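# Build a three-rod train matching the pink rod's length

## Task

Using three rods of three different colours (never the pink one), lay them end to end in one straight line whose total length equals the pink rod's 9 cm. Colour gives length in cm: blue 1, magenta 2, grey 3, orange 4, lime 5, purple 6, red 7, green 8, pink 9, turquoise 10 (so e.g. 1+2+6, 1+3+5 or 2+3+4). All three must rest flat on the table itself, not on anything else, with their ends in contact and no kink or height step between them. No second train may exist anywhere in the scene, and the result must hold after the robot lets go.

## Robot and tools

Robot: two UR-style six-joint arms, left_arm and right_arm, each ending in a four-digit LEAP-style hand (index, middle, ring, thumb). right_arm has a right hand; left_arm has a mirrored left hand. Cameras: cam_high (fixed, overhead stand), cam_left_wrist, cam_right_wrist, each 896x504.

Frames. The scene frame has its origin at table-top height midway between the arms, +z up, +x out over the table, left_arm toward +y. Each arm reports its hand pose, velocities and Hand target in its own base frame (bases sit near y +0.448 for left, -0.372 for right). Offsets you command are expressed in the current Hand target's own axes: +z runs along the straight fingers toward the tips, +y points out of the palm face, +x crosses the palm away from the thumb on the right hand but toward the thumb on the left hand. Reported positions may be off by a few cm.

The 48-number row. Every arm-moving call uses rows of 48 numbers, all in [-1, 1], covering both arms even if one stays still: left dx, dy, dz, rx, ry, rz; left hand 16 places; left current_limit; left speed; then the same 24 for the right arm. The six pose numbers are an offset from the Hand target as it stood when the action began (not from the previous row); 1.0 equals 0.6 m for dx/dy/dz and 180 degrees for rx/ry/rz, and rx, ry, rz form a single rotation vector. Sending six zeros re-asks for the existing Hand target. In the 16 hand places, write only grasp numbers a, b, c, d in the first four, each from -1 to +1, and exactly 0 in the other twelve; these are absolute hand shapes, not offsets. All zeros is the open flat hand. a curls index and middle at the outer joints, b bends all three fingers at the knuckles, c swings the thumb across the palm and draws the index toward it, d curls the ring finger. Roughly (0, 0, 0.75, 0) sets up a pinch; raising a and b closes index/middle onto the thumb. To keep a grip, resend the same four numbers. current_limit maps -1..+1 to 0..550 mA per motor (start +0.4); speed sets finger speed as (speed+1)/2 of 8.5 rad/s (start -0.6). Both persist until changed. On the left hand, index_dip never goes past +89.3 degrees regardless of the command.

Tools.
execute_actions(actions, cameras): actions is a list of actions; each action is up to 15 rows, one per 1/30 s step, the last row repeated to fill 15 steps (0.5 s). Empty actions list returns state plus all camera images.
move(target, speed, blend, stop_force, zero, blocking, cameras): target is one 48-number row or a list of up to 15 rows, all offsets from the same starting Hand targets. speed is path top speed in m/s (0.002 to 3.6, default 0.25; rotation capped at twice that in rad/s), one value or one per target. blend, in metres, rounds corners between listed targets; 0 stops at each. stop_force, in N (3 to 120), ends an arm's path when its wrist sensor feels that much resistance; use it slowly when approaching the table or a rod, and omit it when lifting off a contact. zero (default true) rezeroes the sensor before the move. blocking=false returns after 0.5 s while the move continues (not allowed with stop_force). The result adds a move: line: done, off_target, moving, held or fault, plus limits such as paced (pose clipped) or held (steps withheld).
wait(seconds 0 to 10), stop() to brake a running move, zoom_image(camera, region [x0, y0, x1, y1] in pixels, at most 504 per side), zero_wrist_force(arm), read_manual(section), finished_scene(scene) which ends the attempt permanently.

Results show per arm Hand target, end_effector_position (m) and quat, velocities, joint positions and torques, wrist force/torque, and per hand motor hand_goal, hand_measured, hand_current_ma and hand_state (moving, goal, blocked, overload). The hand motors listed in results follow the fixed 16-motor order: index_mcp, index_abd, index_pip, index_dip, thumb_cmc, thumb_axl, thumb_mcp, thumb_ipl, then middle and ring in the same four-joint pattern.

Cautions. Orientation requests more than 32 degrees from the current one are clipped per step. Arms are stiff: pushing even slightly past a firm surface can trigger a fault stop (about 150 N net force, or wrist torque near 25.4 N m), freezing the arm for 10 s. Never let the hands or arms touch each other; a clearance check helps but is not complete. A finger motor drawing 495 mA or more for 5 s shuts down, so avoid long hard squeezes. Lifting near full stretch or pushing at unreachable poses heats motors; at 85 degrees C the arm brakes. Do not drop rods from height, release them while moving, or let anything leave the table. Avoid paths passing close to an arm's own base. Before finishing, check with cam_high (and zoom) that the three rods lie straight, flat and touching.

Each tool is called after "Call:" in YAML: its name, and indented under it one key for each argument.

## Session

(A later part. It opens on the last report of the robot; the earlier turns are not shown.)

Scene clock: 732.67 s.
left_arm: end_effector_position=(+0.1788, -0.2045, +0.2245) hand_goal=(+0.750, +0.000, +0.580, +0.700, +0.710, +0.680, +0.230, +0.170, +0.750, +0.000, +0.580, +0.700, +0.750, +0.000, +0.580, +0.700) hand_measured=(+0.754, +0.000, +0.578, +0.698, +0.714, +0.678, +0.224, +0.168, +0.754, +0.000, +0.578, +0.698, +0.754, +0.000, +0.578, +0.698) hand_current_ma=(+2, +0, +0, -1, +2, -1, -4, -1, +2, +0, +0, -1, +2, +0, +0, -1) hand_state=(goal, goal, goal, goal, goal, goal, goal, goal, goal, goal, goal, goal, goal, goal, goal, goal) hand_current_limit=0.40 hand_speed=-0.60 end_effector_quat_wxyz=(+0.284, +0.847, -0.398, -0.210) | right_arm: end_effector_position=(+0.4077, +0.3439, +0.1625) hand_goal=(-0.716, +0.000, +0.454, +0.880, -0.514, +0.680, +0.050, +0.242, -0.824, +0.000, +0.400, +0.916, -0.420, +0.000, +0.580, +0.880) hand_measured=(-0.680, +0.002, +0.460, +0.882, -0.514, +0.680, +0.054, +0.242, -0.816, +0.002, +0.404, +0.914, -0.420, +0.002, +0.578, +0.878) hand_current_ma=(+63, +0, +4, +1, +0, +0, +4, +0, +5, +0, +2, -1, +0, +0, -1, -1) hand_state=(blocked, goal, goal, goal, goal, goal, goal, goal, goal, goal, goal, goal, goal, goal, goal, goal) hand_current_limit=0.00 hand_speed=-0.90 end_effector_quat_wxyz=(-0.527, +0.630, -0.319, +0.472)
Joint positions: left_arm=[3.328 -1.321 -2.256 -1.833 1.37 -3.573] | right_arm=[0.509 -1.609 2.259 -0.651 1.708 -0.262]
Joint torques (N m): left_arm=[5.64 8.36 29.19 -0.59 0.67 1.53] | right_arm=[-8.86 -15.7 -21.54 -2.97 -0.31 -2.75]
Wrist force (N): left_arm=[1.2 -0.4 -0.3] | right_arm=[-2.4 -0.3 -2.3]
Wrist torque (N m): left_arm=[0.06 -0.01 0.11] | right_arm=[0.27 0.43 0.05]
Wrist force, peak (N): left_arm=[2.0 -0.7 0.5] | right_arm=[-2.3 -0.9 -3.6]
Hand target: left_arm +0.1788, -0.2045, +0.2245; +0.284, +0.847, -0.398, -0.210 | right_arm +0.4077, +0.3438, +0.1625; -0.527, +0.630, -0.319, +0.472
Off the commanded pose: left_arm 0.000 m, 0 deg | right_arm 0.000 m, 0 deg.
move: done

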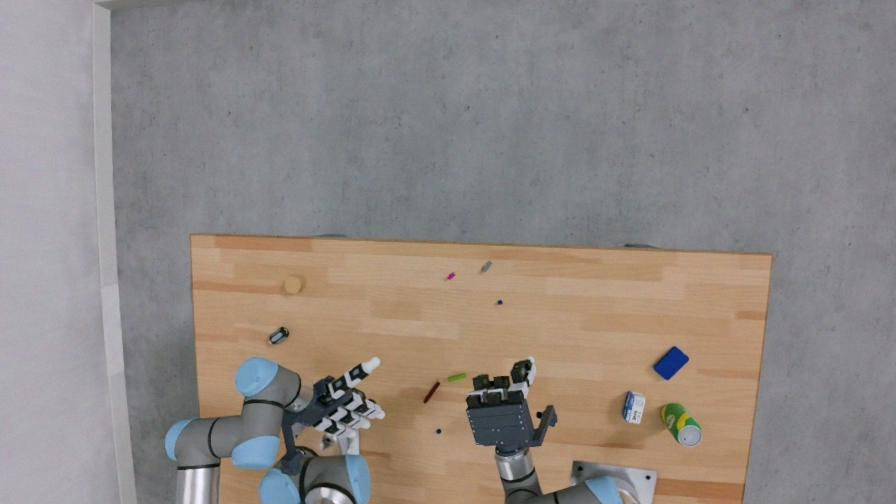

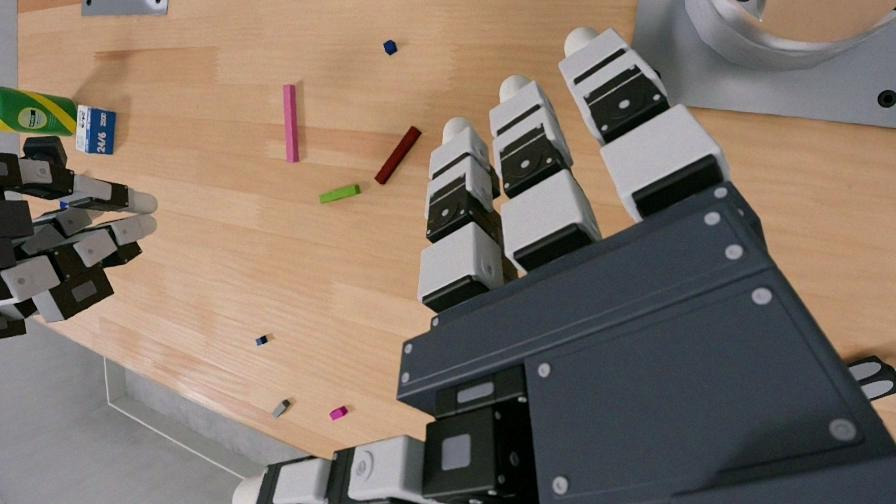

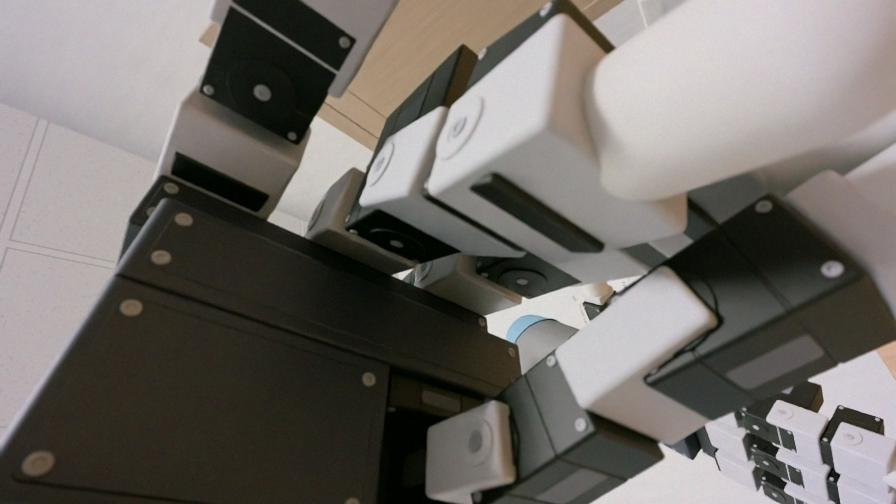

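Call:
zoom_image:
  camera: "cam_left_wrist"
  region: [420, 10, 640, 180]

Call:
zoom_image:
  camera: "cam_left_wrist"
  region: [270, 60, 430, 220]

Call:
zoom_image:
  camera: "cam_left_wrist"
  region: [230, 310, 370, 450]

Call:
zoom_image:
  camera: "cam_left_wrist"
  region: [60, 160, 180, 280]

Scaled by 2.291.

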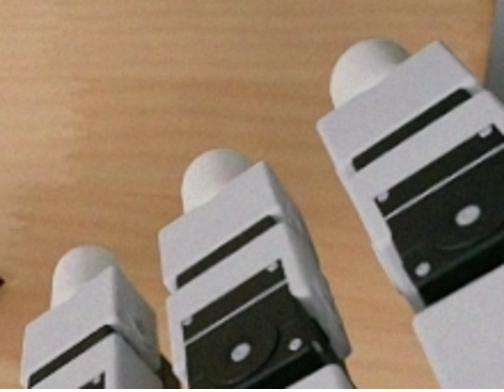

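Scaled by 3.150.

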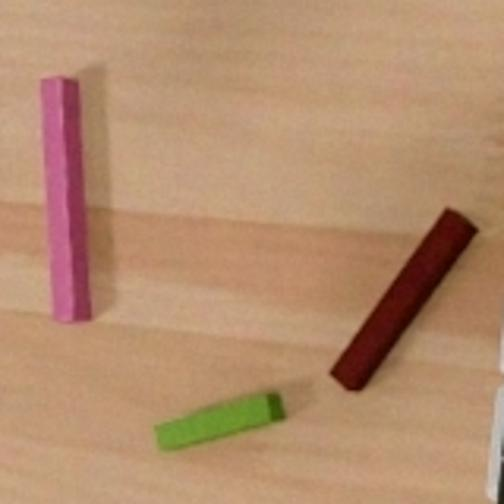

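Scaled by 3.600.

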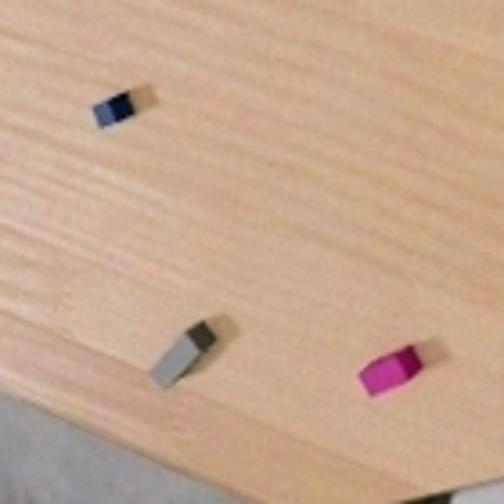

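Scaled by 4.200.

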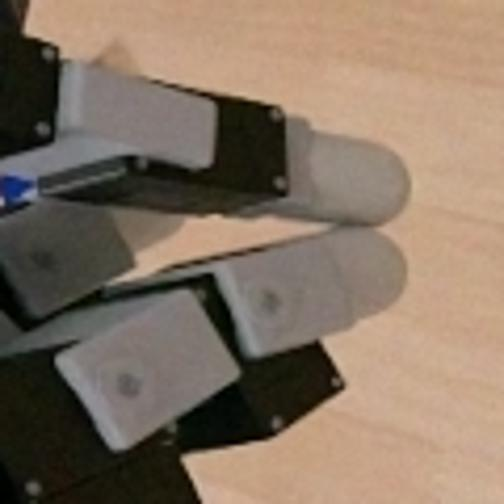

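Call:
execute_actions:
  actions: []
  cameras: ["cam_left_wrist","cam_high"]

Scene clock: 817.03 s.
left_arm: end_effector_position=(+0.1788, -0.2045, +0.2245) hand_goal=(+0.750, +0.000, +0.580, +0.700, +0.710, +0.680, +0.230, +0.170, +0.750, +0.000, +0.580, +0.700, +0.750, +0.000, +0.580, +0.700) hand_measured=(+0.754, +0.000, +0.578, +0.698, +0.714, +0.678, +0.224, +0.168, +0.754, +0.000, +0.578, +0.698, +0.754, +0.000, +0.578, +0.698) hand_current_ma=(+2, +0, +0, -1, +2, -1, -4, -1, +2, +0, +0, -1, +2, +0, +0, -1) hand_state=(goal, goal, goal, goal, goal, goal, goal, goal, goal, goal, goal, goal, goal, goal, goal, goal) hand_current_limit=0.40 hand_speed=-0.60 end_effector_quat_wxyz=(+0.284, +0.847, -0.398, -0.210) | right_arm: end_effector_position=(+0.4077, +0.3438, +0.1625) hand_goal=(-0.716, +0.000, +0.454, +0.880, -0.514, +0.680, +0.050, +0.242, -0.824, +0.000, +0.400, +0.916, -0.420, +0.000, +0.580, +0.880) hand_measured=(-0.680, +0.002, +0.460, +0.882, -0.514, +0.680, +0.054, +0.242, -0.816, +0.002, +0.404, +0.914, -0.420, +0.002, +0.578, +0.878) hand_current_ma=(+63, +0, +4, +1, +0, +0, +4, +0, +5, +0, +2, -1, +0, +0, -1, -1) hand_state=(blocked, goal, goal, goal, goal, goal, goal, goal, goal, goal, goal, goal, goal, goal, goal, goal) hand_current_limit=0.00 hand_speed=-0.90 end_effector_quat_wxyz=(-0.527, +0.630, -0.319, +0.472)
Joint positions: left_arm=[3.328 -1.322 -2.256 -1.833 1.37 -3.573] | right_arm=[0.509 -1.609 2.259 -0.651 1.709 -0.262]
Joint velocities: within noise
Joint torques (N m): left_arm=[9.91 1.56 31.21 1.9 0.58 1.68] | right_arm=[-12.37 -30.78 -12.37 -0.37 2.58 -3.01]
Wrist force (N): left_arm=[1.3 -0.5 -0.4] | right_arm=[-2.5 -0.4 -2.3]
Wrist torque (N m): left_arm=[0.05 -0.02 0.13] | right_arm=[0.27 0.44 0.04]
Wrist force, peak (N): left_arm=[1.5 -1.0 -0.3] | right_arm=[-2.3 -0.2 -2.5]
Hand target: left_arm +0.1788, -0.2045, +0.2245; +0.284, +0.847, -0.398, -0.210 | right_arm +0.4077, +0.3438, +0.1625; -0.527, +0.630, -0.319, +0.472
Off the commanded pose: left_arm 0.000 m, 0 deg | right_arm 0.000 m, 0 deg.
Images, in order (width x height): cam_high 896x504, cam_left_wrist 896x504.

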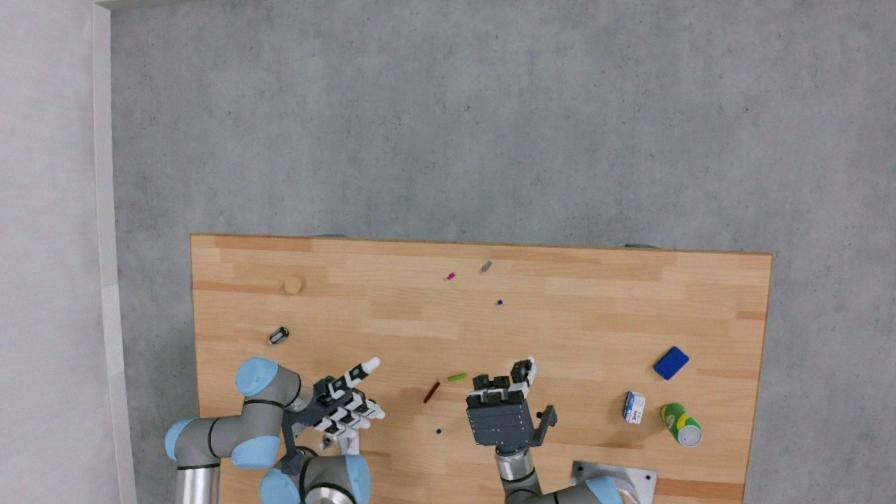

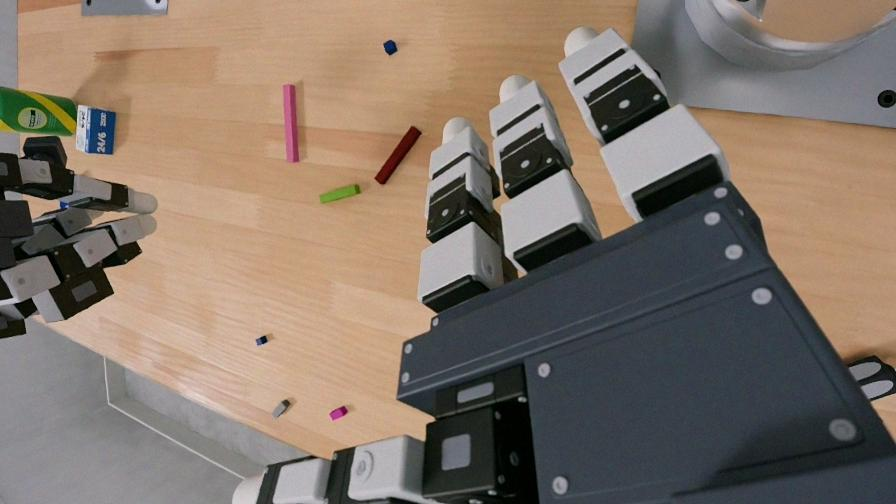

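Call:
zoom_image:
  camera: "cam_left_wrist"
  region: [230, 320, 370, 440]

Call:
zoom_image:
  camera: "cam_left_wrist"
  region: [270, 80, 430, 220]

Scaled by 3.600.

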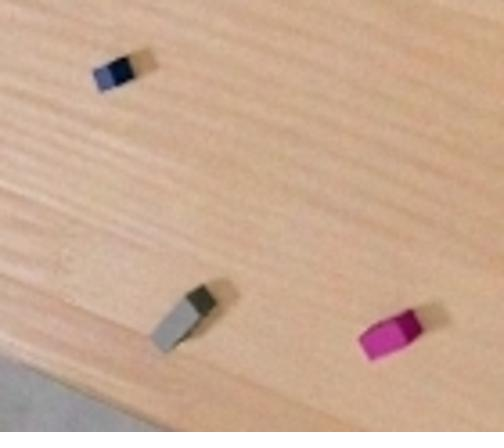

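Scaled by 3.150.

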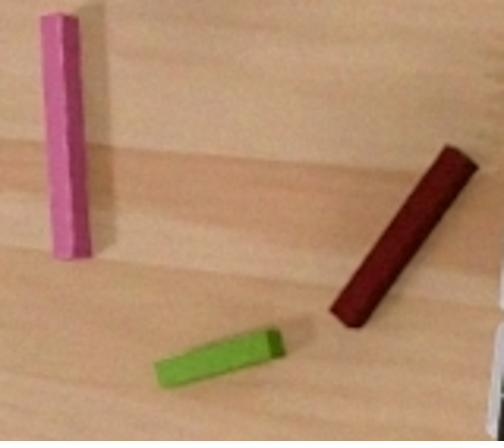

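Call:
zoom_image:
  camera: "cam_left_wrist"
  region: [262, 390, 302, 425]

Call:
zoom_image:
  camera: "cam_left_wrist"
  region: [240, 325, 280, 360]

Call:
zoom_image:
  camera: "cam_left_wrist"
  region: [310, 170, 370, 220]

Call:
zoom_image:
  camera: "cam_left_wrist"
  region: [370, 30, 410, 65]

Scaled by 12.600.

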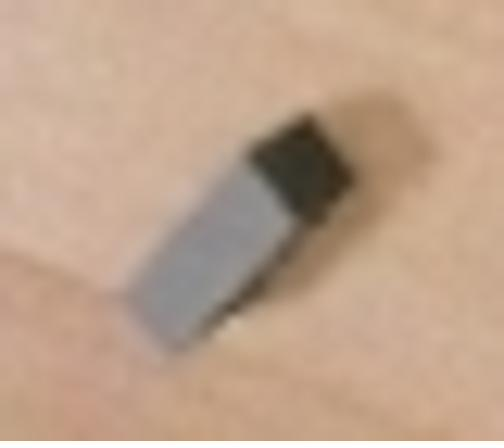

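Scaled by 12.600.

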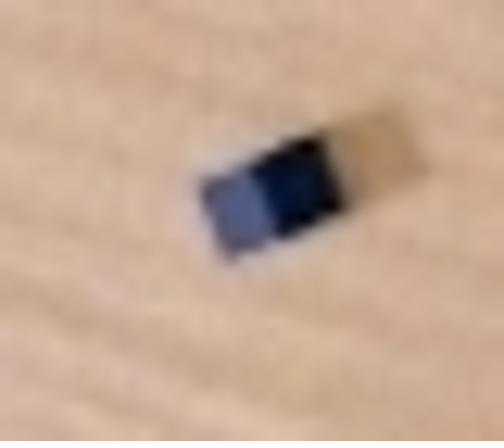

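Scaled by 8.400.

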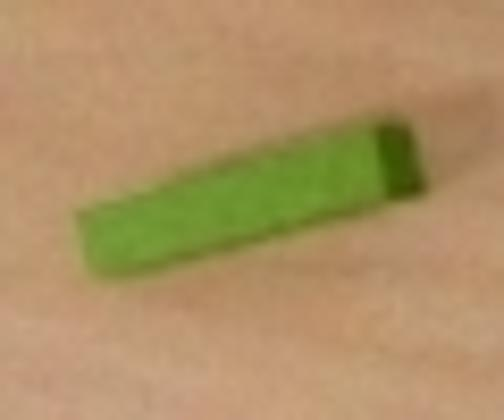

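Scaled by 12.600.

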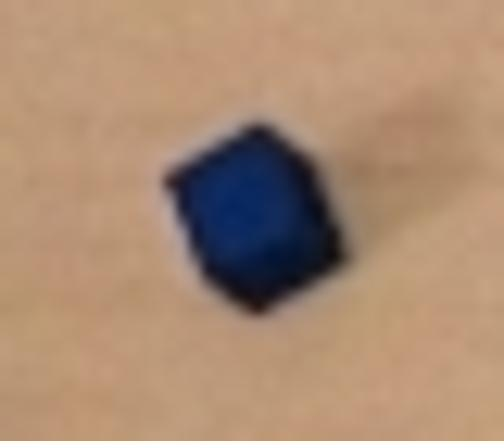

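Call:
move:
  target: [0,0,0,0,0,0, 0,0,0,0,0,0,0,0,0,0,0,0,0,0,0,0,0.4,-0.6, 0.0067,0.1268,0.4378,0.0245,-0.1988,-0.0087, 0,0.68,0.72,0,0,0,0,0,0,0,0,0,0,0,0,0,0.0,-0.8]
  speed: 0.25
  cameras: ["cam_left_wrist"]

Scene clock: 919.43 s.
left_arm: end_effector_position=(+0.1788, -0.2045, +0.2245) hand_goal=(+0.750, +0.000, +0.580, +0.700, +0.710, +0.680, +0.230, +0.170, +0.750, +0.000, +0.580, +0.700, +0.750, +0.000, +0.580, +0.700) hand_measured=(+0.754, +0.000, +0.578, +0.698, +0.714, +0.678, +0.224, +0.168, +0.754, +0.000, +0.578, +0.698, +0.754, +0.000, +0.578, +0.698) hand_current_ma=(+2, +0, +0, -1, +2, -1, -4, -1, +2, +0, +0, -1, +2, +0, +0, -1) hand_state=(goal, goal, goal, goal, goal, goal, goal, goal, goal, goal, goal, goal, goal, goal, goal, goal) hand_current_limit=0.40 hand_speed=-0.60 end_effector_quat_wxyz=(+0.284, +0.847, -0.398, -0.210) | right_arm: end_effector_position=(+0.6612, +0.4170, +0.0904) hand_goal=(-0.420, +0.000, +0.388, +0.836, -0.514, +0.680, +0.050, +0.198, -0.440, +0.000, +0.444, +0.916, -0.090, +0.000, +0.580, +0.836) hand_measured=(-0.422, +0.002, +0.390, +0.838, -0.514, +0.680, +0.052, +0.200, -0.442, +0.002, +0.442, +0.914, -0.102, +0.002, +0.578, +0.838) hand_current_ma=(-1, +0, +1, +1, +0, +0, +2, +1, -1, +0, -1, -1, -11, +0, -1, +1) hand_state=(goal, goal, goal, goal, goal, goal, goal, goal, goal, goal, goal, goal, goal, goal, goal, goal) hand_current_limit=0.00 hand_speed=-0.80 end_effector_quat_wxyz=(-0.616, +0.729, -0.116, +0.275)
Joint positions: left_arm=[3.328 -1.322 -2.256 -1.833 1.37 -3.573] | right_arm=[0.177 -0.934 1.49 -0.426 0.757 -0.357]
Joint torques (N m): left_arm=[8.18 1.47 30.8 1.52 0.39 1.6] | right_arm=[11.16 -43.23 -23.39 -0.8 -1.22 2.89]
Wrist force (N): left_arm=[1.5 -0.7 -0.3] | right_arm=[-2.3 -0.3 -2.4]
Wrist torque (N m): left_arm=[0.01 -0.05 0.16] | right_arm=[0.20 0.35 0.05]
Wrist force, peak (N): left_arm=[1.7 -0.6 -0.3] | right_arm=[-2.7 -0.9 -4.0]
Hand target: left_arm +0.1788, -0.2045, +0.2245; +0.284, +0.847, -0.398, -0.210 | right_arm +0.6612, +0.4171, +0.0903; -0.617, +0.729, -0.116, +0.275
Off the commanded pose: left_arm 0.000 m, 0 deg | right_arm 0.000 m, 0 deg.
move: done
Images, in order (width x height): cam_left_wrist 896x504.

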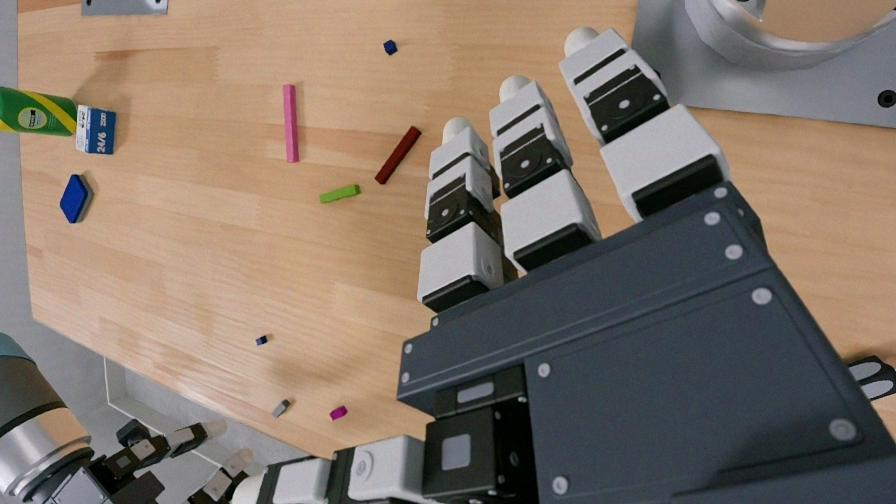

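Call:
zoom_image:
  camera: "cam_left_wrist"
  region: [160, 380, 320, 500]

Scaled by 3.150.

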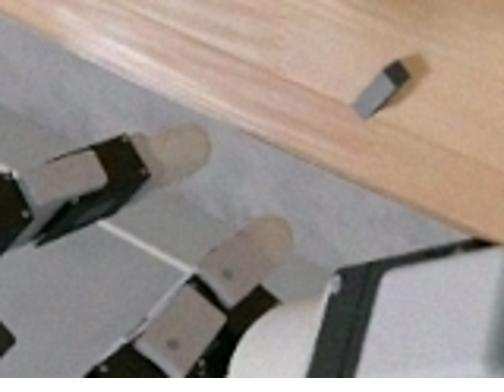

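Call:
move:
  target: [0,0,0,0,0,0, 0,0,0,0,0,0,0,0,0,0,0,0,0,0,0,0,0.4,-0.6, -0.0397,0.0712,0.0160,0,0,0, 0,0.68,0.72,0,0,0,0,0,0,0,0,0,0,0,0,0,0.0,-0.8]
  speed: 0.1
  stop_force: 6
  cameras: ["cam_left_wrist"]

Call:
zoom_image:
  camera: "cam_left_wrist"
  region: [200, 370, 320, 460]

Scene clock: 936.70 s.
left_arm: end_effector_position=(+0.1788, -0.2045, +0.2245) hand_goal=(+0.750, +0.000, +0.580, +0.700, +0.710, +0.680, +0.230, +0.170, +0.750, +0.000, +0.580, +0.700, +0.750, +0.000, +0.580, +0.700) hand_measured=(+0.754, +0.000, +0.578, +0.698, +0.714, +0.678, +0.224, +0.168, +0.754, +0.000, +0.578, +0.698, +0.754, +0.000, +0.578, +0.698) hand_current_ma=(+2, +0, +0, -1, +2, -1, -4, -1, +2, +0, +0, -1, +2, +0, +0, -1) hand_state=(goal, goal, goal, goal, goal, goal, goal, goal, goal, goal, goal, goal, goal, goal, goal, goal) hand_current_limit=0.40 hand_speed=-0.60 end_effector_quat_wxyz=(+0.284, +0.847, -0.398, -0.210) | right_arm: end_effector_position=(+0.6540, +0.4281, +0.0423) hand_goal=(-0.420, +0.000, +0.388, +0.836, -0.514, +0.680, +0.050, +0.198, -0.440, +0.000, +0.444, +0.916, -0.090, +0.000, +0.580, +0.836) hand_measured=(-0.422, +0.002, +0.390, +0.838, -0.514, +0.680, +0.052, +0.200, -0.442, +0.002, +0.442, +0.914, -0.102, +0.002, +0.578, +0.838) hand_current_ma=(-1, +0, +1, +1, +0, +0, +2, +1, -1, +0, -1, -1, -11, +0, -1, +1) hand_state=(goal, goal, goal, goal, goal, goal, goal, goal, goal, goal, goal, goal, goal, goal, goal, goal) hand_current_limit=0.00 hand_speed=-0.80 end_effector_quat_wxyz=(-0.617, +0.729, -0.116, +0.275)
Joint positions: left_arm=[3.328 -1.322 -2.256 -1.833 1.37 -3.573] | right_arm=[0.198 -0.874 1.53 -0.529 0.778 -0.353]
Joint torques (N m): left_arm=[8.84 3.08 30.12 1.51 0.64 1.4] | right_arm=[-11.17 -64.43 -24.91 -2.47 -2.59 -0.25]
Wrist force (N): left_arm=[1.6 -0.5 -0.2] | right_arm=[-2.5 -0.1 -2.2]
Wrist torque (N m): left_arm=[0.02 -0.06 0.16] | right_arm=[0.19 0.34 -0.08]
Wrist force, peak (N): left_arm=[1.6 -0.8 -0.5] | right_arm=[-3.0 0.7 -2.2]
Hand target: left_arm +0.1788, -0.2045, +0.2245; +0.284, +0.847, -0.398, -0.210 | right_arm +0.6540, +0.4281, +0.0423; -0.617, +0.729, -0.116, +0.275
Off the commanded pose: left_arm 0.000 m, 0 deg | right_arm 0.000 m, 0 deg.
move: done
Images, in order (width x height): cam_left_wrist 896x504.

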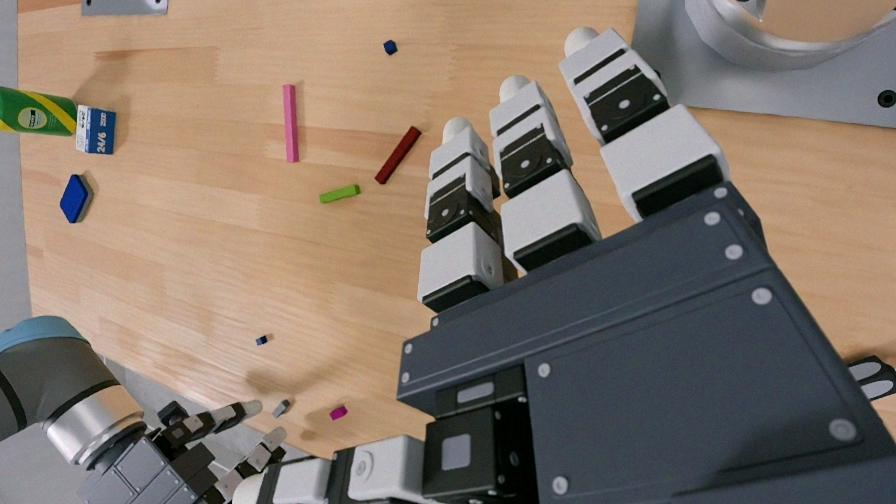

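Scaled by 4.200.

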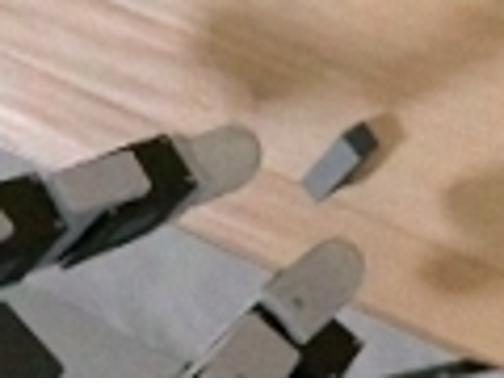

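Call:
move:
  target: [0,0,0,0,0,0, 0,0,0,0,0,0,0,0,0,0,0,0,0,0,0,0,0.4,-0.6, -0.0123,0.0243,0.0065,0,0,0, 0,0.68,0.72,0,0,0,0,0,0,0,0,0,0,0,0,0,0.0,-0.8]
  speed: 0.05
  stop_force: 5
  cameras: ["cam_left_wrist"]

Call:
zoom_image:
  camera: "cam_left_wrist"
  region: [240, 370, 320, 430]

Scene clock: 955.90 s.
left_arm: end_effector_position=(+0.1788, -0.2045, +0.2245) hand_goal=(+0.750, +0.000, +0.580, +0.700, +0.710, +0.680, +0.230, +0.170, +0.750, +0.000, +0.580, +0.700, +0.750, +0.000, +0.580, +0.700) hand_measured=(+0.754, +0.000, +0.578, +0.698, +0.714, +0.678, +0.224, +0.168, +0.754, +0.000, +0.578, +0.698, +0.754, +0.000, +0.578, +0.698) hand_current_ma=(+2, +0, +0, -1, +2, -1, -4, -1, +2, +0, +0, -1, +2, +0, +0, -1) hand_state=(goal, goal, goal, goal, goal, goal, goal, goal, goal, goal, goal, goal, goal, goal, goal, goal) hand_current_limit=0.40 hand_speed=-0.60 end_effector_quat_wxyz=(+0.284, +0.847, -0.398, -0.210) | right_arm: end_effector_position=(+0.6526, +0.4319, +0.0260) hand_goal=(-0.420, +0.000, +0.388, +0.836, -0.514, +0.680, +0.050, +0.198, -0.440, +0.000, +0.444, +0.916, -0.090, +0.000, +0.580, +0.836) hand_measured=(-0.422, +0.002, +0.390, +0.838, -0.514, +0.680, +0.052, +0.200, -0.442, +0.002, +0.442, +0.914, -0.102, +0.002, +0.578, +0.838) hand_current_ma=(-1, +0, +1, +1, +0, +0, +2, +1, -1, +0, -1, -1, -11, +0, -1, +1) hand_state=(goal, goal, goal, goal, goal, goal, goal, goal, goal, goal, goal, goal, goal, goal, goal, goal) hand_current_limit=0.00 hand_speed=-0.80 end_effector_quat_wxyz=(-0.617, +0.729, -0.116, +0.275)
Joint positions: left_arm=[3.328 -1.322 -2.256 -1.833 1.37 -3.573] | right_arm=[0.205 -0.85 1.537 -0.561 0.785 -0.351]
Joint torques (N m): left_arm=[8.39 3.6 30.07 1.14 0.68 1.35] | right_arm=[-12.18 -63.89 -24.99 0.78 -2.21 1.83]
Wrist force (N): left_arm=[1.3 -0.8 -0.1] | right_arm=[-2.3 -0.2 -2.5]
Wrist torque (N m): left_arm=[0.00 -0.02 0.14] | right_arm=[0.22 0.33 -0.07]
Wrist force, peak (N): left_arm=[1.6 -0.8 -0.4] | right_arm=[-2.4 -0.1 -2.6]
Hand target: left_arm +0.1788, -0.2045, +0.2245; +0.284, +0.847, -0.398, -0.210 | right_arm +0.6526, +0.4319, +0.0260; -0.617, +0.729, -0.116, +0.275
Off the commanded pose: left_arm 0.000 m, 0 deg | right_arm 0.000 m, 0 deg.
move: done
Images, in order (width x height): cam_left_wrist 896x504.

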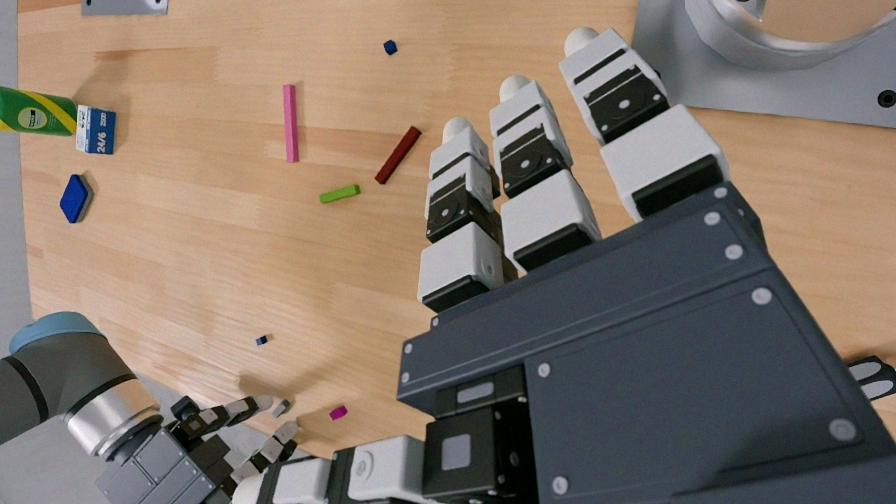

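Scaled by 6.300.

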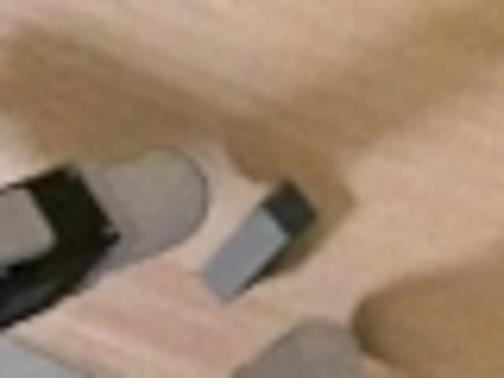

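Call:
move:
  target: [0,0,0,0,0,0, 0,0,0,0,0,0,0,0,0,0,0,0,0,0,0,0,0.4,-0.6, 0,0,0,0,0,0, 0,0.77,0.72,0,0,0,0,0,0,0,0,0,0,0,0,0,0.0,-0.9]
  speed: 0.05
  cameras: ["cam_left_wrist"]

Call:
zoom_image:
  camera: "cam_left_wrist"
  region: [240, 370, 320, 430]

Scene clock: 966.77 s.
left_arm: end_effector_position=(+0.1788, -0.2045, +0.2245) hand_goal=(+0.750, +0.000, +0.580, +0.700, +0.710, +0.680, +0.230, +0.170, +0.750, +0.000, +0.580, +0.700, +0.750, +0.000, +0.580, +0.700) hand_measured=(+0.754, +0.000, +0.578, +0.698, +0.714, +0.678, +0.224, +0.168, +0.754, +0.000, +0.578, +0.698, +0.754, +0.000, +0.578, +0.698) hand_current_ma=(+2, +0, +0, -1, +2, -1, -4, -1, +2, +0, +0, -1, +2, +0, +0, -1) hand_state=(goal, goal, goal, goal, goal, goal, goal, goal, goal, goal, goal, goal, goal, goal, goal, goal) hand_current_limit=0.40 hand_speed=-0.60 end_effector_quat_wxyz=(+0.284, +0.847, -0.398, -0.210) | right_arm: end_effector_position=(+0.6526, +0.4319, +0.0260) hand_goal=(-0.542, +0.000, +0.416, +0.854, -0.514, +0.680, +0.050, +0.216, -0.598, +0.000, +0.426, +0.916, -0.224, +0.000, +0.580, +0.854) hand_measured=(-0.538, +0.002, +0.414, +0.852, -0.514, +0.680, +0.052, +0.214, -0.592, +0.002, +0.430, +0.914, -0.224, +0.002, +0.578, +0.850) hand_current_ma=(+3, +0, -1, -1, +0, +0, +2, -1, +4, +0, +1, -1, +0, +0, -1, -1) hand_state=(goal, goal, goal, goal, goal, goal, goal, goal, goal, goal, goal, goal, goal, goal, goal, goal) hand_current_limit=0.00 hand_speed=-0.90 end_effector_quat_wxyz=(-0.617, +0.729, -0.116, +0.275)
Joint positions: left_arm=[3.328 -1.322 -2.256 -1.833 1.37 -3.573] | right_arm=[0.205 -0.85 1.537 -0.561 0.785 -0.351]
Joint torques (N m): left_arm=[8.47 4.76 30.81 0.7 0.77 1.42] | right_arm=[-12.36 -65.11 -24.7 0.78 -2.15 -2.41]
Wrist force (N): left_arm=[1.4 -0.7 -0.4] | right_arm=[-2.4 -0.1 -2.4]
Wrist torque (N m): left_arm=[0.02 -0.04 0.14] | right_arm=[0.27 0.34 -0.08]
Wrist force, peak (N): left_arm=[1.8 -0.4 -0.2] | right_arm=[-2.6 0.0 -2.5]
Hand target: left_arm +0.1788, -0.2045, +0.2245; +0.284, +0.847, -0.398, -0.210 | right_arm +0.6526, +0.4319, +0.0260; -0.617, +0.729, -0.116, +0.275
Off the commanded pose: left_arm 0.000 m, 0 deg | right_arm 0.000 m, 0 deg.
move: done
Images, in order (width x height): cam_left_wrist 896x504.

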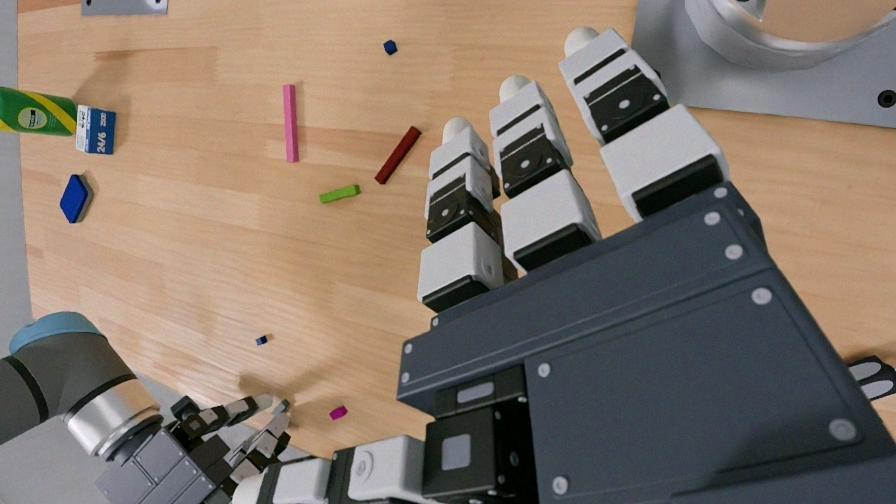

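Scaled by 6.300.

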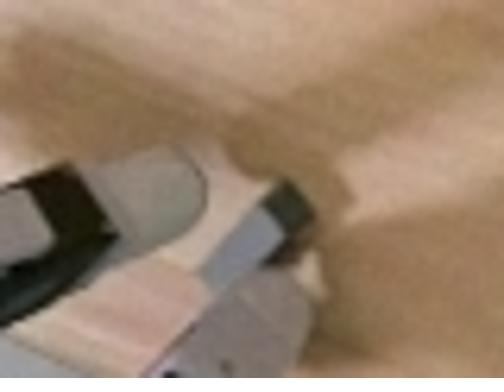

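Call:
move:
  target: [0,0,0,0,0,0, 0,0,0,0,0,0,0,0,0,0,0,0,0,0,0,0,0.4,-0.6, -0.0019,0.0072,0.0007,0,0,0, 0,0.77,0.72,0,0,0,0,0,0,0,0,0,0,0,0,0,0.0,-0.9]
  speed: 0.02
  stop_force: 4

Call:
move:
  target: [0,0,0,0,0,0, 0,0,0,0,0,0,0,0,0,0,0,0,0,0,0,0,0.4,-0.6, 0,0,0,0,0,0, 0,0.86,0.72,0,0,0,0,0,0,0,0,0,0,0,0,0,0.0,-0.9]
  speed: 0.05
  cameras: ["cam_left_wrist"]

Call:
zoom_image:
  camera: "cam_left_wrist"
  region: [240, 370, 320, 430]

Scene clock: 972.47 s.
left_arm: end_effector_position=(+0.1788, -0.2045, +0.2245) hand_goal=(+0.750, +0.000, +0.580, +0.700, +0.710, +0.680, +0.230, +0.170, +0.750, +0.000, +0.580, +0.700, +0.750, +0.000, +0.580, +0.700) hand_measured=(+0.754, +0.000, +0.578, +0.698, +0.714, +0.678, +0.224, +0.168, +0.754, +0.000, +0.578, +0.698, +0.754, +0.000, +0.578, +0.698) hand_current_ma=(+2, +0, +0, -1, +2, -1, -4, -1, +2, +0, +0, -1, +2, +0, +0, -1) hand_state=(goal, goal, goal, goal, goal, goal, goal, goal, goal, goal, goal, goal, goal, goal, goal, goal) hand_current_limit=0.40 hand_speed=-0.60 end_effector_quat_wxyz=(+0.284, +0.847, -0.398, -0.210) | right_arm: end_effector_position=(+0.6526, +0.4319, +0.0214) hand_goal=(-0.542, +0.000, +0.416, +0.854, -0.514, +0.680, +0.050, +0.216, -0.598, +0.000, +0.426, +0.916, -0.224, +0.000, +0.580, +0.854) hand_measured=(-0.538, +0.002, +0.414, +0.852, -0.514, +0.680, +0.052, +0.214, -0.592, +0.002, +0.430, +0.914, -0.226, +0.002, +0.578, +0.850) hand_current_ma=(+3, +0, -1, -1, +0, +0, +2, -1, +4, +0, +1, -1, +0, +0, -1, -1) hand_state=(goal, goal, goal, goal, goal, goal, goal, goal, goal, goal, goal, goal, goal, goal, goal, goal) hand_current_limit=0.00 hand_speed=-0.90 end_effector_quat_wxyz=(-0.616, +0.729, -0.116, +0.275)
Joint positions: left_arm=[3.328 -1.322 -2.256 -1.833 1.37 -3.573] | right_arm=[0.205 -0.843 1.538 -0.569 0.785 -0.351]
Joint torques (N m): left_arm=[8.56 5.66 30.21 0.32 0.58 1.47] | right_arm=[-9.77 -59.4 -14.37 0.52 -2.02 -2.14]
Wrist force (N): left_arm=[1.5 -0.6 -0.3] | right_arm=[-2.2 -0.2 -2.4]
Wrist torque (N m): left_arm=[0.03 -0.05 0.14] | right_arm=[0.25 0.33 -0.06]
Wrist force, peak (N): left_arm=[1.7 -0.5 -0.4] | right_arm=[-2.6 0.0 -2.5]
Hand target: left_arm +0.1788, -0.2045, +0.2245; +0.284, +0.847, -0.398, -0.210 | right_arm +0.6526, +0.4319, +0.0215; -0.617, +0.729, -0.116, +0.275
Off the commanded pose: left_arm 0.000 m, 0 deg | right_arm 0.000 m, 0 deg.
move: done

Scene clock: 973.20 s.
left_arm: end_effector_position=(+0.1788, -0.2045, +0.2245) hand_goal=(+0.750, +0.000, +0.580, +0.700, +0.710, +0.680, +0.230, +0.170, +0.750, +0.000, +0.580, +0.700, +0.750, +0.000, +0.580, +0.700) hand_measured=(+0.754, +0.000, +0.578, +0.698, +0.714, +0.678, +0.224, +0.168, +0.754, +0.000, +0.578, +0.698, +0.754, +0.000, +0.578, +0.698) hand_current_ma=(+2, +0, +0, -1, +2, -1, -4, -1, +2, +0, +0, -1, +2, +0, +0, -1) hand_state=(goal, goal, goal, goal, goal, goal, goal, goal, goal, goal, goal, goal, goal, goal, goal, goal) hand_current_limit=0.40 hand_speed=-0.60 end_effector_quat_wxyz=(+0.284, +0.847, -0.398, -0.210) | right_arm: end_effector_position=(+0.6526, +0.4319, +0.0215) hand_goal=(-0.662, +0.000, +0.442, +0.872, -0.514, +0.680, +0.050, +0.234, -0.754, +0.000, +0.408, +0.916, -0.360, +0.000, +0.580, +0.872) hand_measured=(-0.610, +0.002, +0.450, +0.876, -0.514, +0.680, +0.058, +0.236, -0.744, +0.002, +0.412, +0.914, -0.360, +0.002, +0.578, +0.870) hand_current_ma=(+104, +0, +6, +2, +0, +0, +8, +2, +8, +0, +2, -1, +0, +0, -1, -1) hand_state=(blocked, goal, goal, goal, goal, goal, goal, goal, goal, goal, goal, goal, goal, goal, goal, goal) hand_current_limit=0.00 hand_speed=-0.90 end_effector_quat_wxyz=(-0.617, +0.729, -0.116, +0.275)
Joint positions: left_arm=[3.328 -1.322 -2.256 -1.833 1.37 -3.573] | right_arm=[0.205 -0.843 1.538 -0.569 0.785 -0.351]
Joint torques (N m): left_arm=[8.46 6.04 30.45 0.31 0.54 1.41] | right_arm=[-8.8 -63.46 -19.57 0.62 -1.72 -1.29]
Wrist force (N): left_arm=[1.5 -0.5 -0.5] | right_arm=[-2.1 -1.4 -2.2]
Wrist torque (N m): left_arm=[0.07 -0.06 0.15] | right_arm=[0.19 0.33 -0.06]
Wrist force, peak (N): left_arm=[1.6 -0.6 -0.4] | right_arm=[-2.3 -0.4 -2.5]
Hand target: left_arm +0.1788, -0.2045, +0.2245; +0.284, +0.847, -0.398, -0.210 | right_arm +0.6526, +0.4319, +0.0215; -0.617, +0.729, -0.116, +0.275
Off the commanded pose: left_arm 0.000 m, 0 deg | right_arm 0.000 m, 0 deg.
move: done
Images, in order (width x height): cam_left_wrist 896x504.

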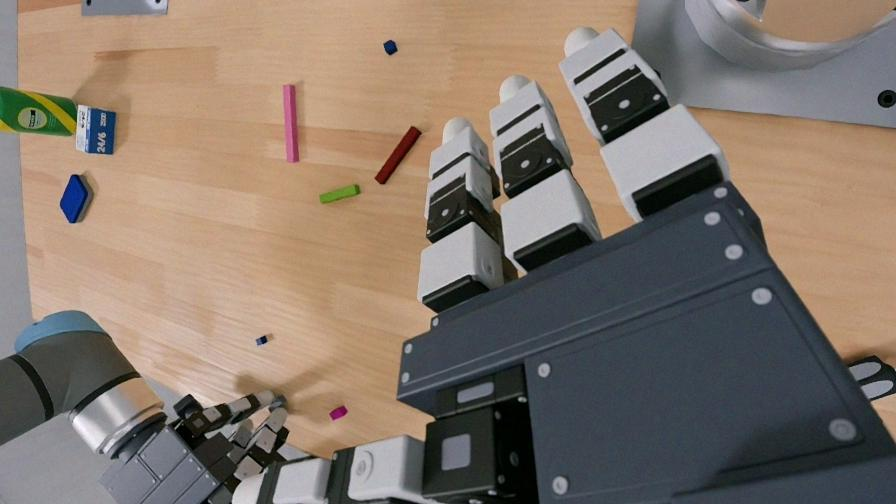

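Scaled by 6.300.

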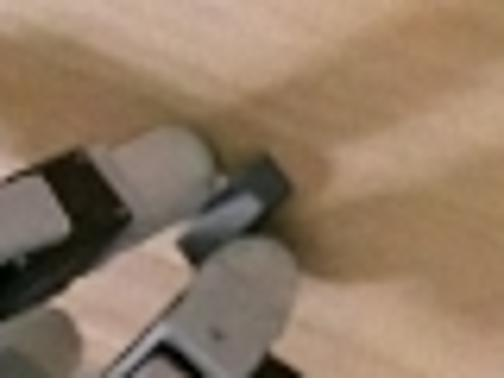

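Call:
zoom_image:
  camera: "cam_left_wrist"
  region: [255, 385, 300, 425]

Scaled by 11.200.

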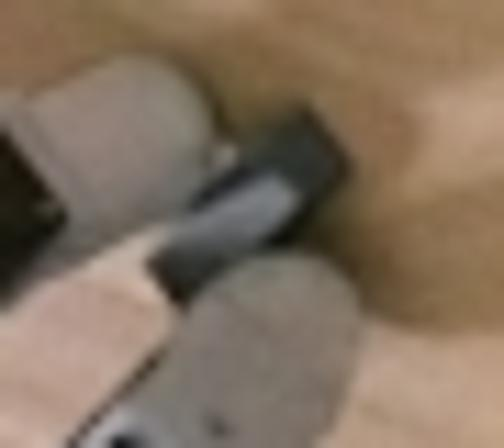

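Call:
move:
  target: [0,0,0,0,0,0, 0,0,0,0,0,0,0,0,0,0,0,0,0,0,0,0,0.4,-0.6, 0,0,0,0,0,0, 0,0.79,0.72,0,0,0,0,0,0,0,0,0,0,0,0,0,0.0,-0.9]
  speed: 0.05

Call:
move:
  target: [0,0,0,0,0,0, 0,0,0,0,0,0,0,0,0,0,0,0,0,0,0,0,0.4,-0.6, -0.0034,0.0128,0.0012,0,0,0, 0,0.79,0.72,0,0,0,0,0,0,0,0,0,0,0,0,0,0.0,-0.9]
  speed: 0.01
  stop_force: 3

Scene clock: 989.93 s.
left_arm: end_effector_position=(+0.1788, -0.2045, +0.2245) hand_goal=(+0.750, +0.000, +0.580, +0.700, +0.710, +0.680, +0.230, +0.170, +0.750, +0.000, +0.580, +0.700, +0.750, +0.000, +0.580, +0.700) hand_measured=(+0.754, +0.000, +0.578, +0.698, +0.714, +0.678, +0.224, +0.168, +0.754, +0.000, +0.578, +0.698, +0.754, +0.000, +0.578, +0.698) hand_current_ma=(+2, +0, +0, -1, +2, -1, -4, -1, +2, +0, +0, -1, +2, +0, +0, -1) hand_state=(goal, goal, goal, goal, goal, goal, goal, goal, goal, goal, goal, goal, goal, goal, goal, goal) hand_current_limit=0.40 hand_speed=-0.60 end_effector_quat_wxyz=(+0.284, +0.847, -0.398, -0.210) | right_arm: end_effector_position=(+0.6526, +0.4319, +0.0215) hand_goal=(-0.568, +0.000, +0.422, +0.858, -0.514, +0.680, +0.050, +0.220, -0.632, +0.000, +0.422, +0.916, -0.254, +0.000, +0.580, +0.858) hand_measured=(-0.570, +0.002, +0.426, +0.860, -0.514, +0.680, +0.054, +0.222, -0.632, +0.002, +0.420, +0.914, -0.264, +0.002, +0.578, +0.860) hand_current_ma=(+0, +0, +2, +1, +0, +0, +3, +1, +0, +0, +0, -1, -8, +0, -1, +1) hand_state=(goal, goal, goal, goal, goal, goal, goal, goal, goal, goal, goal, goal, goal, goal, goal, goal) hand_current_limit=0.00 hand_speed=-0.90 end_effector_quat_wxyz=(-0.617, +0.729, -0.116, +0.275)
Joint positions: left_arm=[3.328 -1.322 -2.256 -1.833 1.37 -3.573] | right_arm=[0.205 -0.843 1.538 -0.569 0.785 -0.351]
Joint torques (N m): left_arm=[8.86 6.11 30.55 -0.08 0.52 1.45] | right_arm=[-3.31 -64.27 -23.44 0.05 -0.32 2.66]
Wrist force (N): left_arm=[1.4 -0.4 -0.2] | right_arm=[-2.5 -0.3 -2.4]
Wrist torque (N m): left_arm=[0.03 -0.04 0.14] | right_arm=[0.26 0.36 -0.09]
Wrist force, peak (N): left_arm=[1.6 -0.8 -0.2] | right_arm=[-2.3 -1.7 -2.3]
Hand target: left_arm +0.1788, -0.2045, +0.2245; +0.284, +0.847, -0.398, -0.210 | right_arm +0.6526, +0.4319, +0.0215; -0.617, +0.729, -0.116, +0.275
Off the commanded pose: left_arm 0.000 m, 0 deg | right_arm 0.000 m, 0 deg.
move: done

Scene clock: 991.20 s.
left_arm: end_effector_position=(+0.1788, -0.2045, +0.2245) hand_goal=(+0.750, +0.000, +0.580, +0.700, +0.710, +0.680, +0.230, +0.170, +0.750, +0.000, +0.580, +0.700, +0.750, +0.000, +0.580, +0.700) hand_measured=(+0.754, +0.000, +0.578, +0.698, +0.714, +0.678, +0.224, +0.168, +0.754, +0.000, +0.578, +0.698, +0.754, +0.000, +0.578, +0.698) hand_current_ma=(+2, +0, +0, -1, +2, -1, -4, -1, +2, +0, +0, -1, +2, +0, +0, -1) hand_state=(goal, goal, goal, goal, goal, goal, goal, goal, goal, goal, goal, goal, goal, goal, goal, goal) hand_current_limit=0.40 hand_speed=-0.60 end_effector_quat_wxyz=(+0.284, +0.847, -0.398, -0.210) | right_arm: end_effector_position=(+0.6527, +0.4320, +0.0202) hand_goal=(-0.568, +0.000, +0.422, +0.858, -0.514, +0.680, +0.050, +0.220, -0.632, +0.000, +0.422, +0.916, -0.254, +0.000, +0.580, +0.858) hand_measured=(-0.568, +0.000, +0.424, +0.860, -0.514, +0.680, +0.054, +0.222, -0.632, +0.002, +0.420, +0.914, -0.264, +0.002, +0.578, +0.860) hand_current_ma=(+0, +0, +1, +1, +0, +0, +2, +1, +0, +0, +0, -1, -7, +0, -1, +1) hand_state=(goal, goal, goal, goal, goal, goal, goal, goal, goal, goal, goal, goal, goal, goal, goal, goal) hand_current_limit=0.00 hand_speed=-0.90 end_effector_quat_wxyz=(-0.617, +0.729, -0.115, +0.275)
Joint positions: left_arm=[3.328 -1.322 -2.256 -1.833 1.37 -3.573] | right_arm=[0.205 -0.841 1.539 -0.572 0.785 -0.351]
Joint torques (N m): left_arm=[8.44 6.91 31.75 -0.26 0.58 1.38] | right_arm=[-3.48 -62.54 -23.98 0.69 -0.27 1.57]
Wrist force (N): left_arm=[1.4 -0.5 -0.5] | right_arm=[-2.3 -2.1 -2.5]
Wrist torque (N m): left_arm=[0.07 -0.04 0.13] | right_arm=[0.11 0.32 -0.03]
Wrist force, peak (N): left_arm=[1.6 -0.7 -0.3] | right_arm=[-1.3 -12.3 -2.8]
Hand target: left_arm +0.1788, -0.2045, +0.2245; +0.284, +0.847, -0.398, -0.210 | right_arm +0.6527, +0.4320, +0.0202; -0.617, +0.729, -0.115, +0.275 (not the last commanded pose)
Off the commanded pose: left_arm 0.000 m, 0 deg | right_arm 0.007 m, 0 deg.
move: contact (right_arm)

Call:
move:
  target: [0,0,0,0,0,0, 0,0,0,0,0,0,0,0,0,0,0,0,0,0,0,0,0.4,-0.6, 0.0003,-0.0013,-0.0001,0,0,0, 0,0.79,0.72,0,0,0,0,0,0,0,0,0,0,0,0,0,0.0,-0.9]
  speed: 0.02

Call:
move:
  target: [0,0,0,0,0,0, 0,0,0,0,0,0,0,0,0,0,0,0,0,0,0,0,0.4,-0.6, 0,0,0,0,0,0, 0,0.9,0.72,0,0,0,0,0,0,0,0,0,0,0,0,0,0.0,-0.9]
  speed: 0.05
  cameras: ["cam_left_wrist"]

Call:
zoom_image:
  camera: "cam_left_wrist"
  region: [240, 370, 320, 430]

Scene clock: 996.30 s.
left_arm: end_effector_position=(+0.1788, -0.2045, +0.2245) hand_goal=(+0.750, +0.000, +0.580, +0.700, +0.710, +0.680, +0.230, +0.170, +0.750, +0.000, +0.580, +0.700, +0.750, +0.000, +0.580, +0.700) hand_measured=(+0.754, +0.000, +0.578, +0.698, +0.714, +0.678, +0.224, +0.168, +0.754, +0.000, +0.578, +0.698, +0.754, +0.000, +0.578, +0.698) hand_current_ma=(+2, +0, +0, -1, +2, -1, -4, -1, +2, +0, +0, -1, +2, +0, +0, -1) hand_state=(goal, goal, goal, goal, goal, goal, goal, goal, goal, goal, goal, goal, goal, goal, goal, goal) hand_current_limit=0.40 hand_speed=-0.60 end_effector_quat_wxyz=(+0.284, +0.847, -0.398, -0.210) | right_arm: end_effector_position=(+0.6527, +0.4320, +0.0210) hand_goal=(-0.568, +0.000, +0.422, +0.858, -0.514, +0.680, +0.050, +0.220, -0.632, +0.000, +0.422, +0.916, -0.254, +0.000, +0.580, +0.858) hand_measured=(-0.568, +0.000, +0.424, +0.860, -0.514, +0.680, +0.054, +0.222, -0.632, +0.002, +0.420, +0.914, -0.264, +0.002, +0.578, +0.860) hand_current_ma=(+0, +0, +1, +1, +0, +0, +2, +1, +0, +0, +0, -1, -7, +0, -1, +1) hand_state=(goal, goal, goal, goal, goal, goal, goal, goal, goal, goal, goal, goal, goal, goal, goal, goal) hand_current_limit=0.00 hand_speed=-0.90 end_effector_quat_wxyz=(-0.617, +0.729, -0.115, +0.275)
Joint positions: left_arm=[3.328 -1.322 -2.256 -1.833 1.37 -3.573] | right_arm=[0.205 -0.842 1.539 -0.571 0.785 -0.351]
Joint torques (N m): left_arm=[8.25 7.27 31.25 -0.23 0.62 1.71] | right_arm=[3.87 -63.34 -23.77 0.57 1.57 -2]
Wrist force (N): left_arm=[1.3 -0.6 -0.3] | right_arm=[-2.2 -0.2 -2.4]
Wrist torque (N m): left_arm=[0.03 -0.03 0.13] | right_arm=[0.26 0.33 -0.06]
Wrist force, peak (N): left_arm=[1.7 -0.9 -0.2] | right_arm=[-1.9 -3.7 -2.7]
Hand target: left_arm +0.1788, -0.2045, +0.2245; +0.284, +0.847, -0.398, -0.210 | right_arm +0.6527, +0.4320, +0.0210; -0.617, +0.729, -0.115, +0.275
Off the commanded pose: left_arm 0.000 m, 0 deg | right_arm 0.000 m, 0 deg.
move: done

Scene clock: 997.13 s.
left_arm: end_effector_position=(+0.1788, -0.2045, +0.2245) hand_goal=(+0.750, +0.000, +0.580, +0.700, +0.710, +0.680, +0.230, +0.170, +0.750, +0.000, +0.580, +0.700, +0.750, +0.000, +0.580, +0.700) hand_measured=(+0.754, +0.000, +0.578, +0.698, +0.714, +0.678, +0.224, +0.168, +0.754, +0.000, +0.578, +0.698, +0.754, +0.000, +0.578, +0.698) hand_current_ma=(+2, +0, +0, -1, +2, -1, -4, -1, +2, +0, +0, -1, +2, +0, +0, -1) hand_state=(goal, goal, goal, goal, goal, goal, goal, goal, goal, goal, goal, goal, goal, goal, goal, goal) hand_current_limit=0.40 hand_speed=-0.60 end_effector_quat_wxyz=(+0.284, +0.847, -0.398, -0.210) | right_arm: end_effector_position=(+0.6527, +0.4320, +0.0210) hand_goal=(-0.716, +0.000, +0.454, +0.880, -0.514, +0.680, +0.050, +0.242, -0.824, +0.000, +0.400, +0.916, -0.420, +0.000, +0.580, +0.880) hand_measured=(-0.638, +0.000, +0.468, +0.888, -0.514, +0.680, +0.064, +0.248, -0.812, +0.002, +0.404, +0.914, -0.418, +0.002, +0.578, +0.878) hand_current_ma=(+196, +0, +14, +5, +0, +0, +19, +5, +11, +0, +2, -1, +0, +0, -1, -1) hand_state=(blocked, goal, goal, goal, goal, goal, goal, goal, goal, goal, goal, goal, goal, goal, goal, goal) hand_current_limit=0.00 hand_speed=-0.90 end_effector_quat_wxyz=(-0.617, +0.729, -0.115, +0.275)
Joint positions: left_arm=[3.328 -1.322 -2.256 -1.833 1.37 -3.573] | right_arm=[0.205 -0.842 1.539 -0.571 0.785 -0.351]
Joint torques (N m): left_arm=[8.61 7.85 31.18 -0.42 0.54 1.75] | right_arm=[10.41 -58.27 -24.51 -1.42 2.25 -2.38]
Wrist force (N): left_arm=[1.5 -0.7 -0.4] | right_arm=[-1.7 -2.9 -2.1]
Wrist torque (N m): left_arm=[0.01 -0.05 0.15] | right_arm=[0.13 0.32 -0.05]
Wrist force, peak (N): left_arm=[1.6 -0.5 -0.4] | right_arm=[-2.0 -2.8 -2.1]
Hand target: left_arm +0.1788, -0.2045, +0.2245; +0.284, +0.847, -0.398, -0.210 | right_arm +0.6527, +0.4320, +0.0210; -0.617, +0.729, -0.115, +0.275
Off the commanded pose: left_arm 0.000 m, 0 deg | right_arm 0.000 m, 0 deg.
move: done
Images, in order (width x height): cam_left_wrist 896x504.

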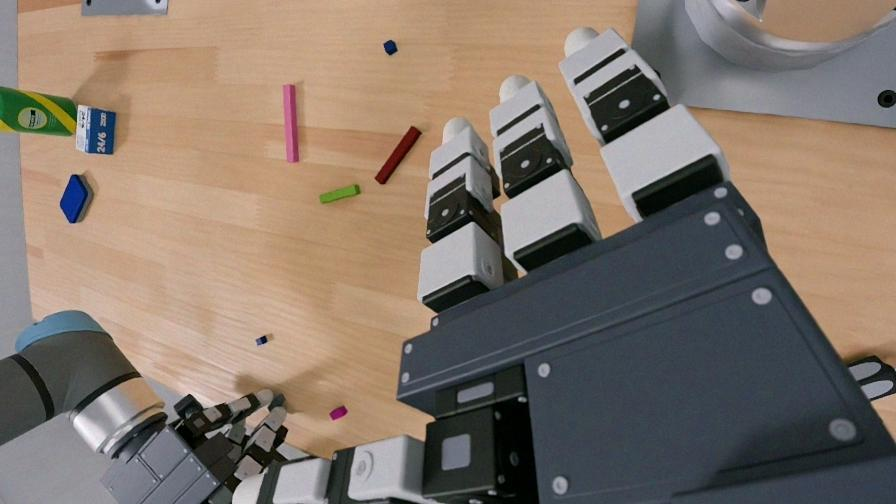

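Scaled by 6.300.

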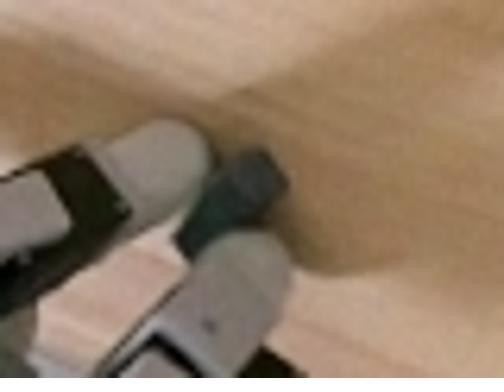

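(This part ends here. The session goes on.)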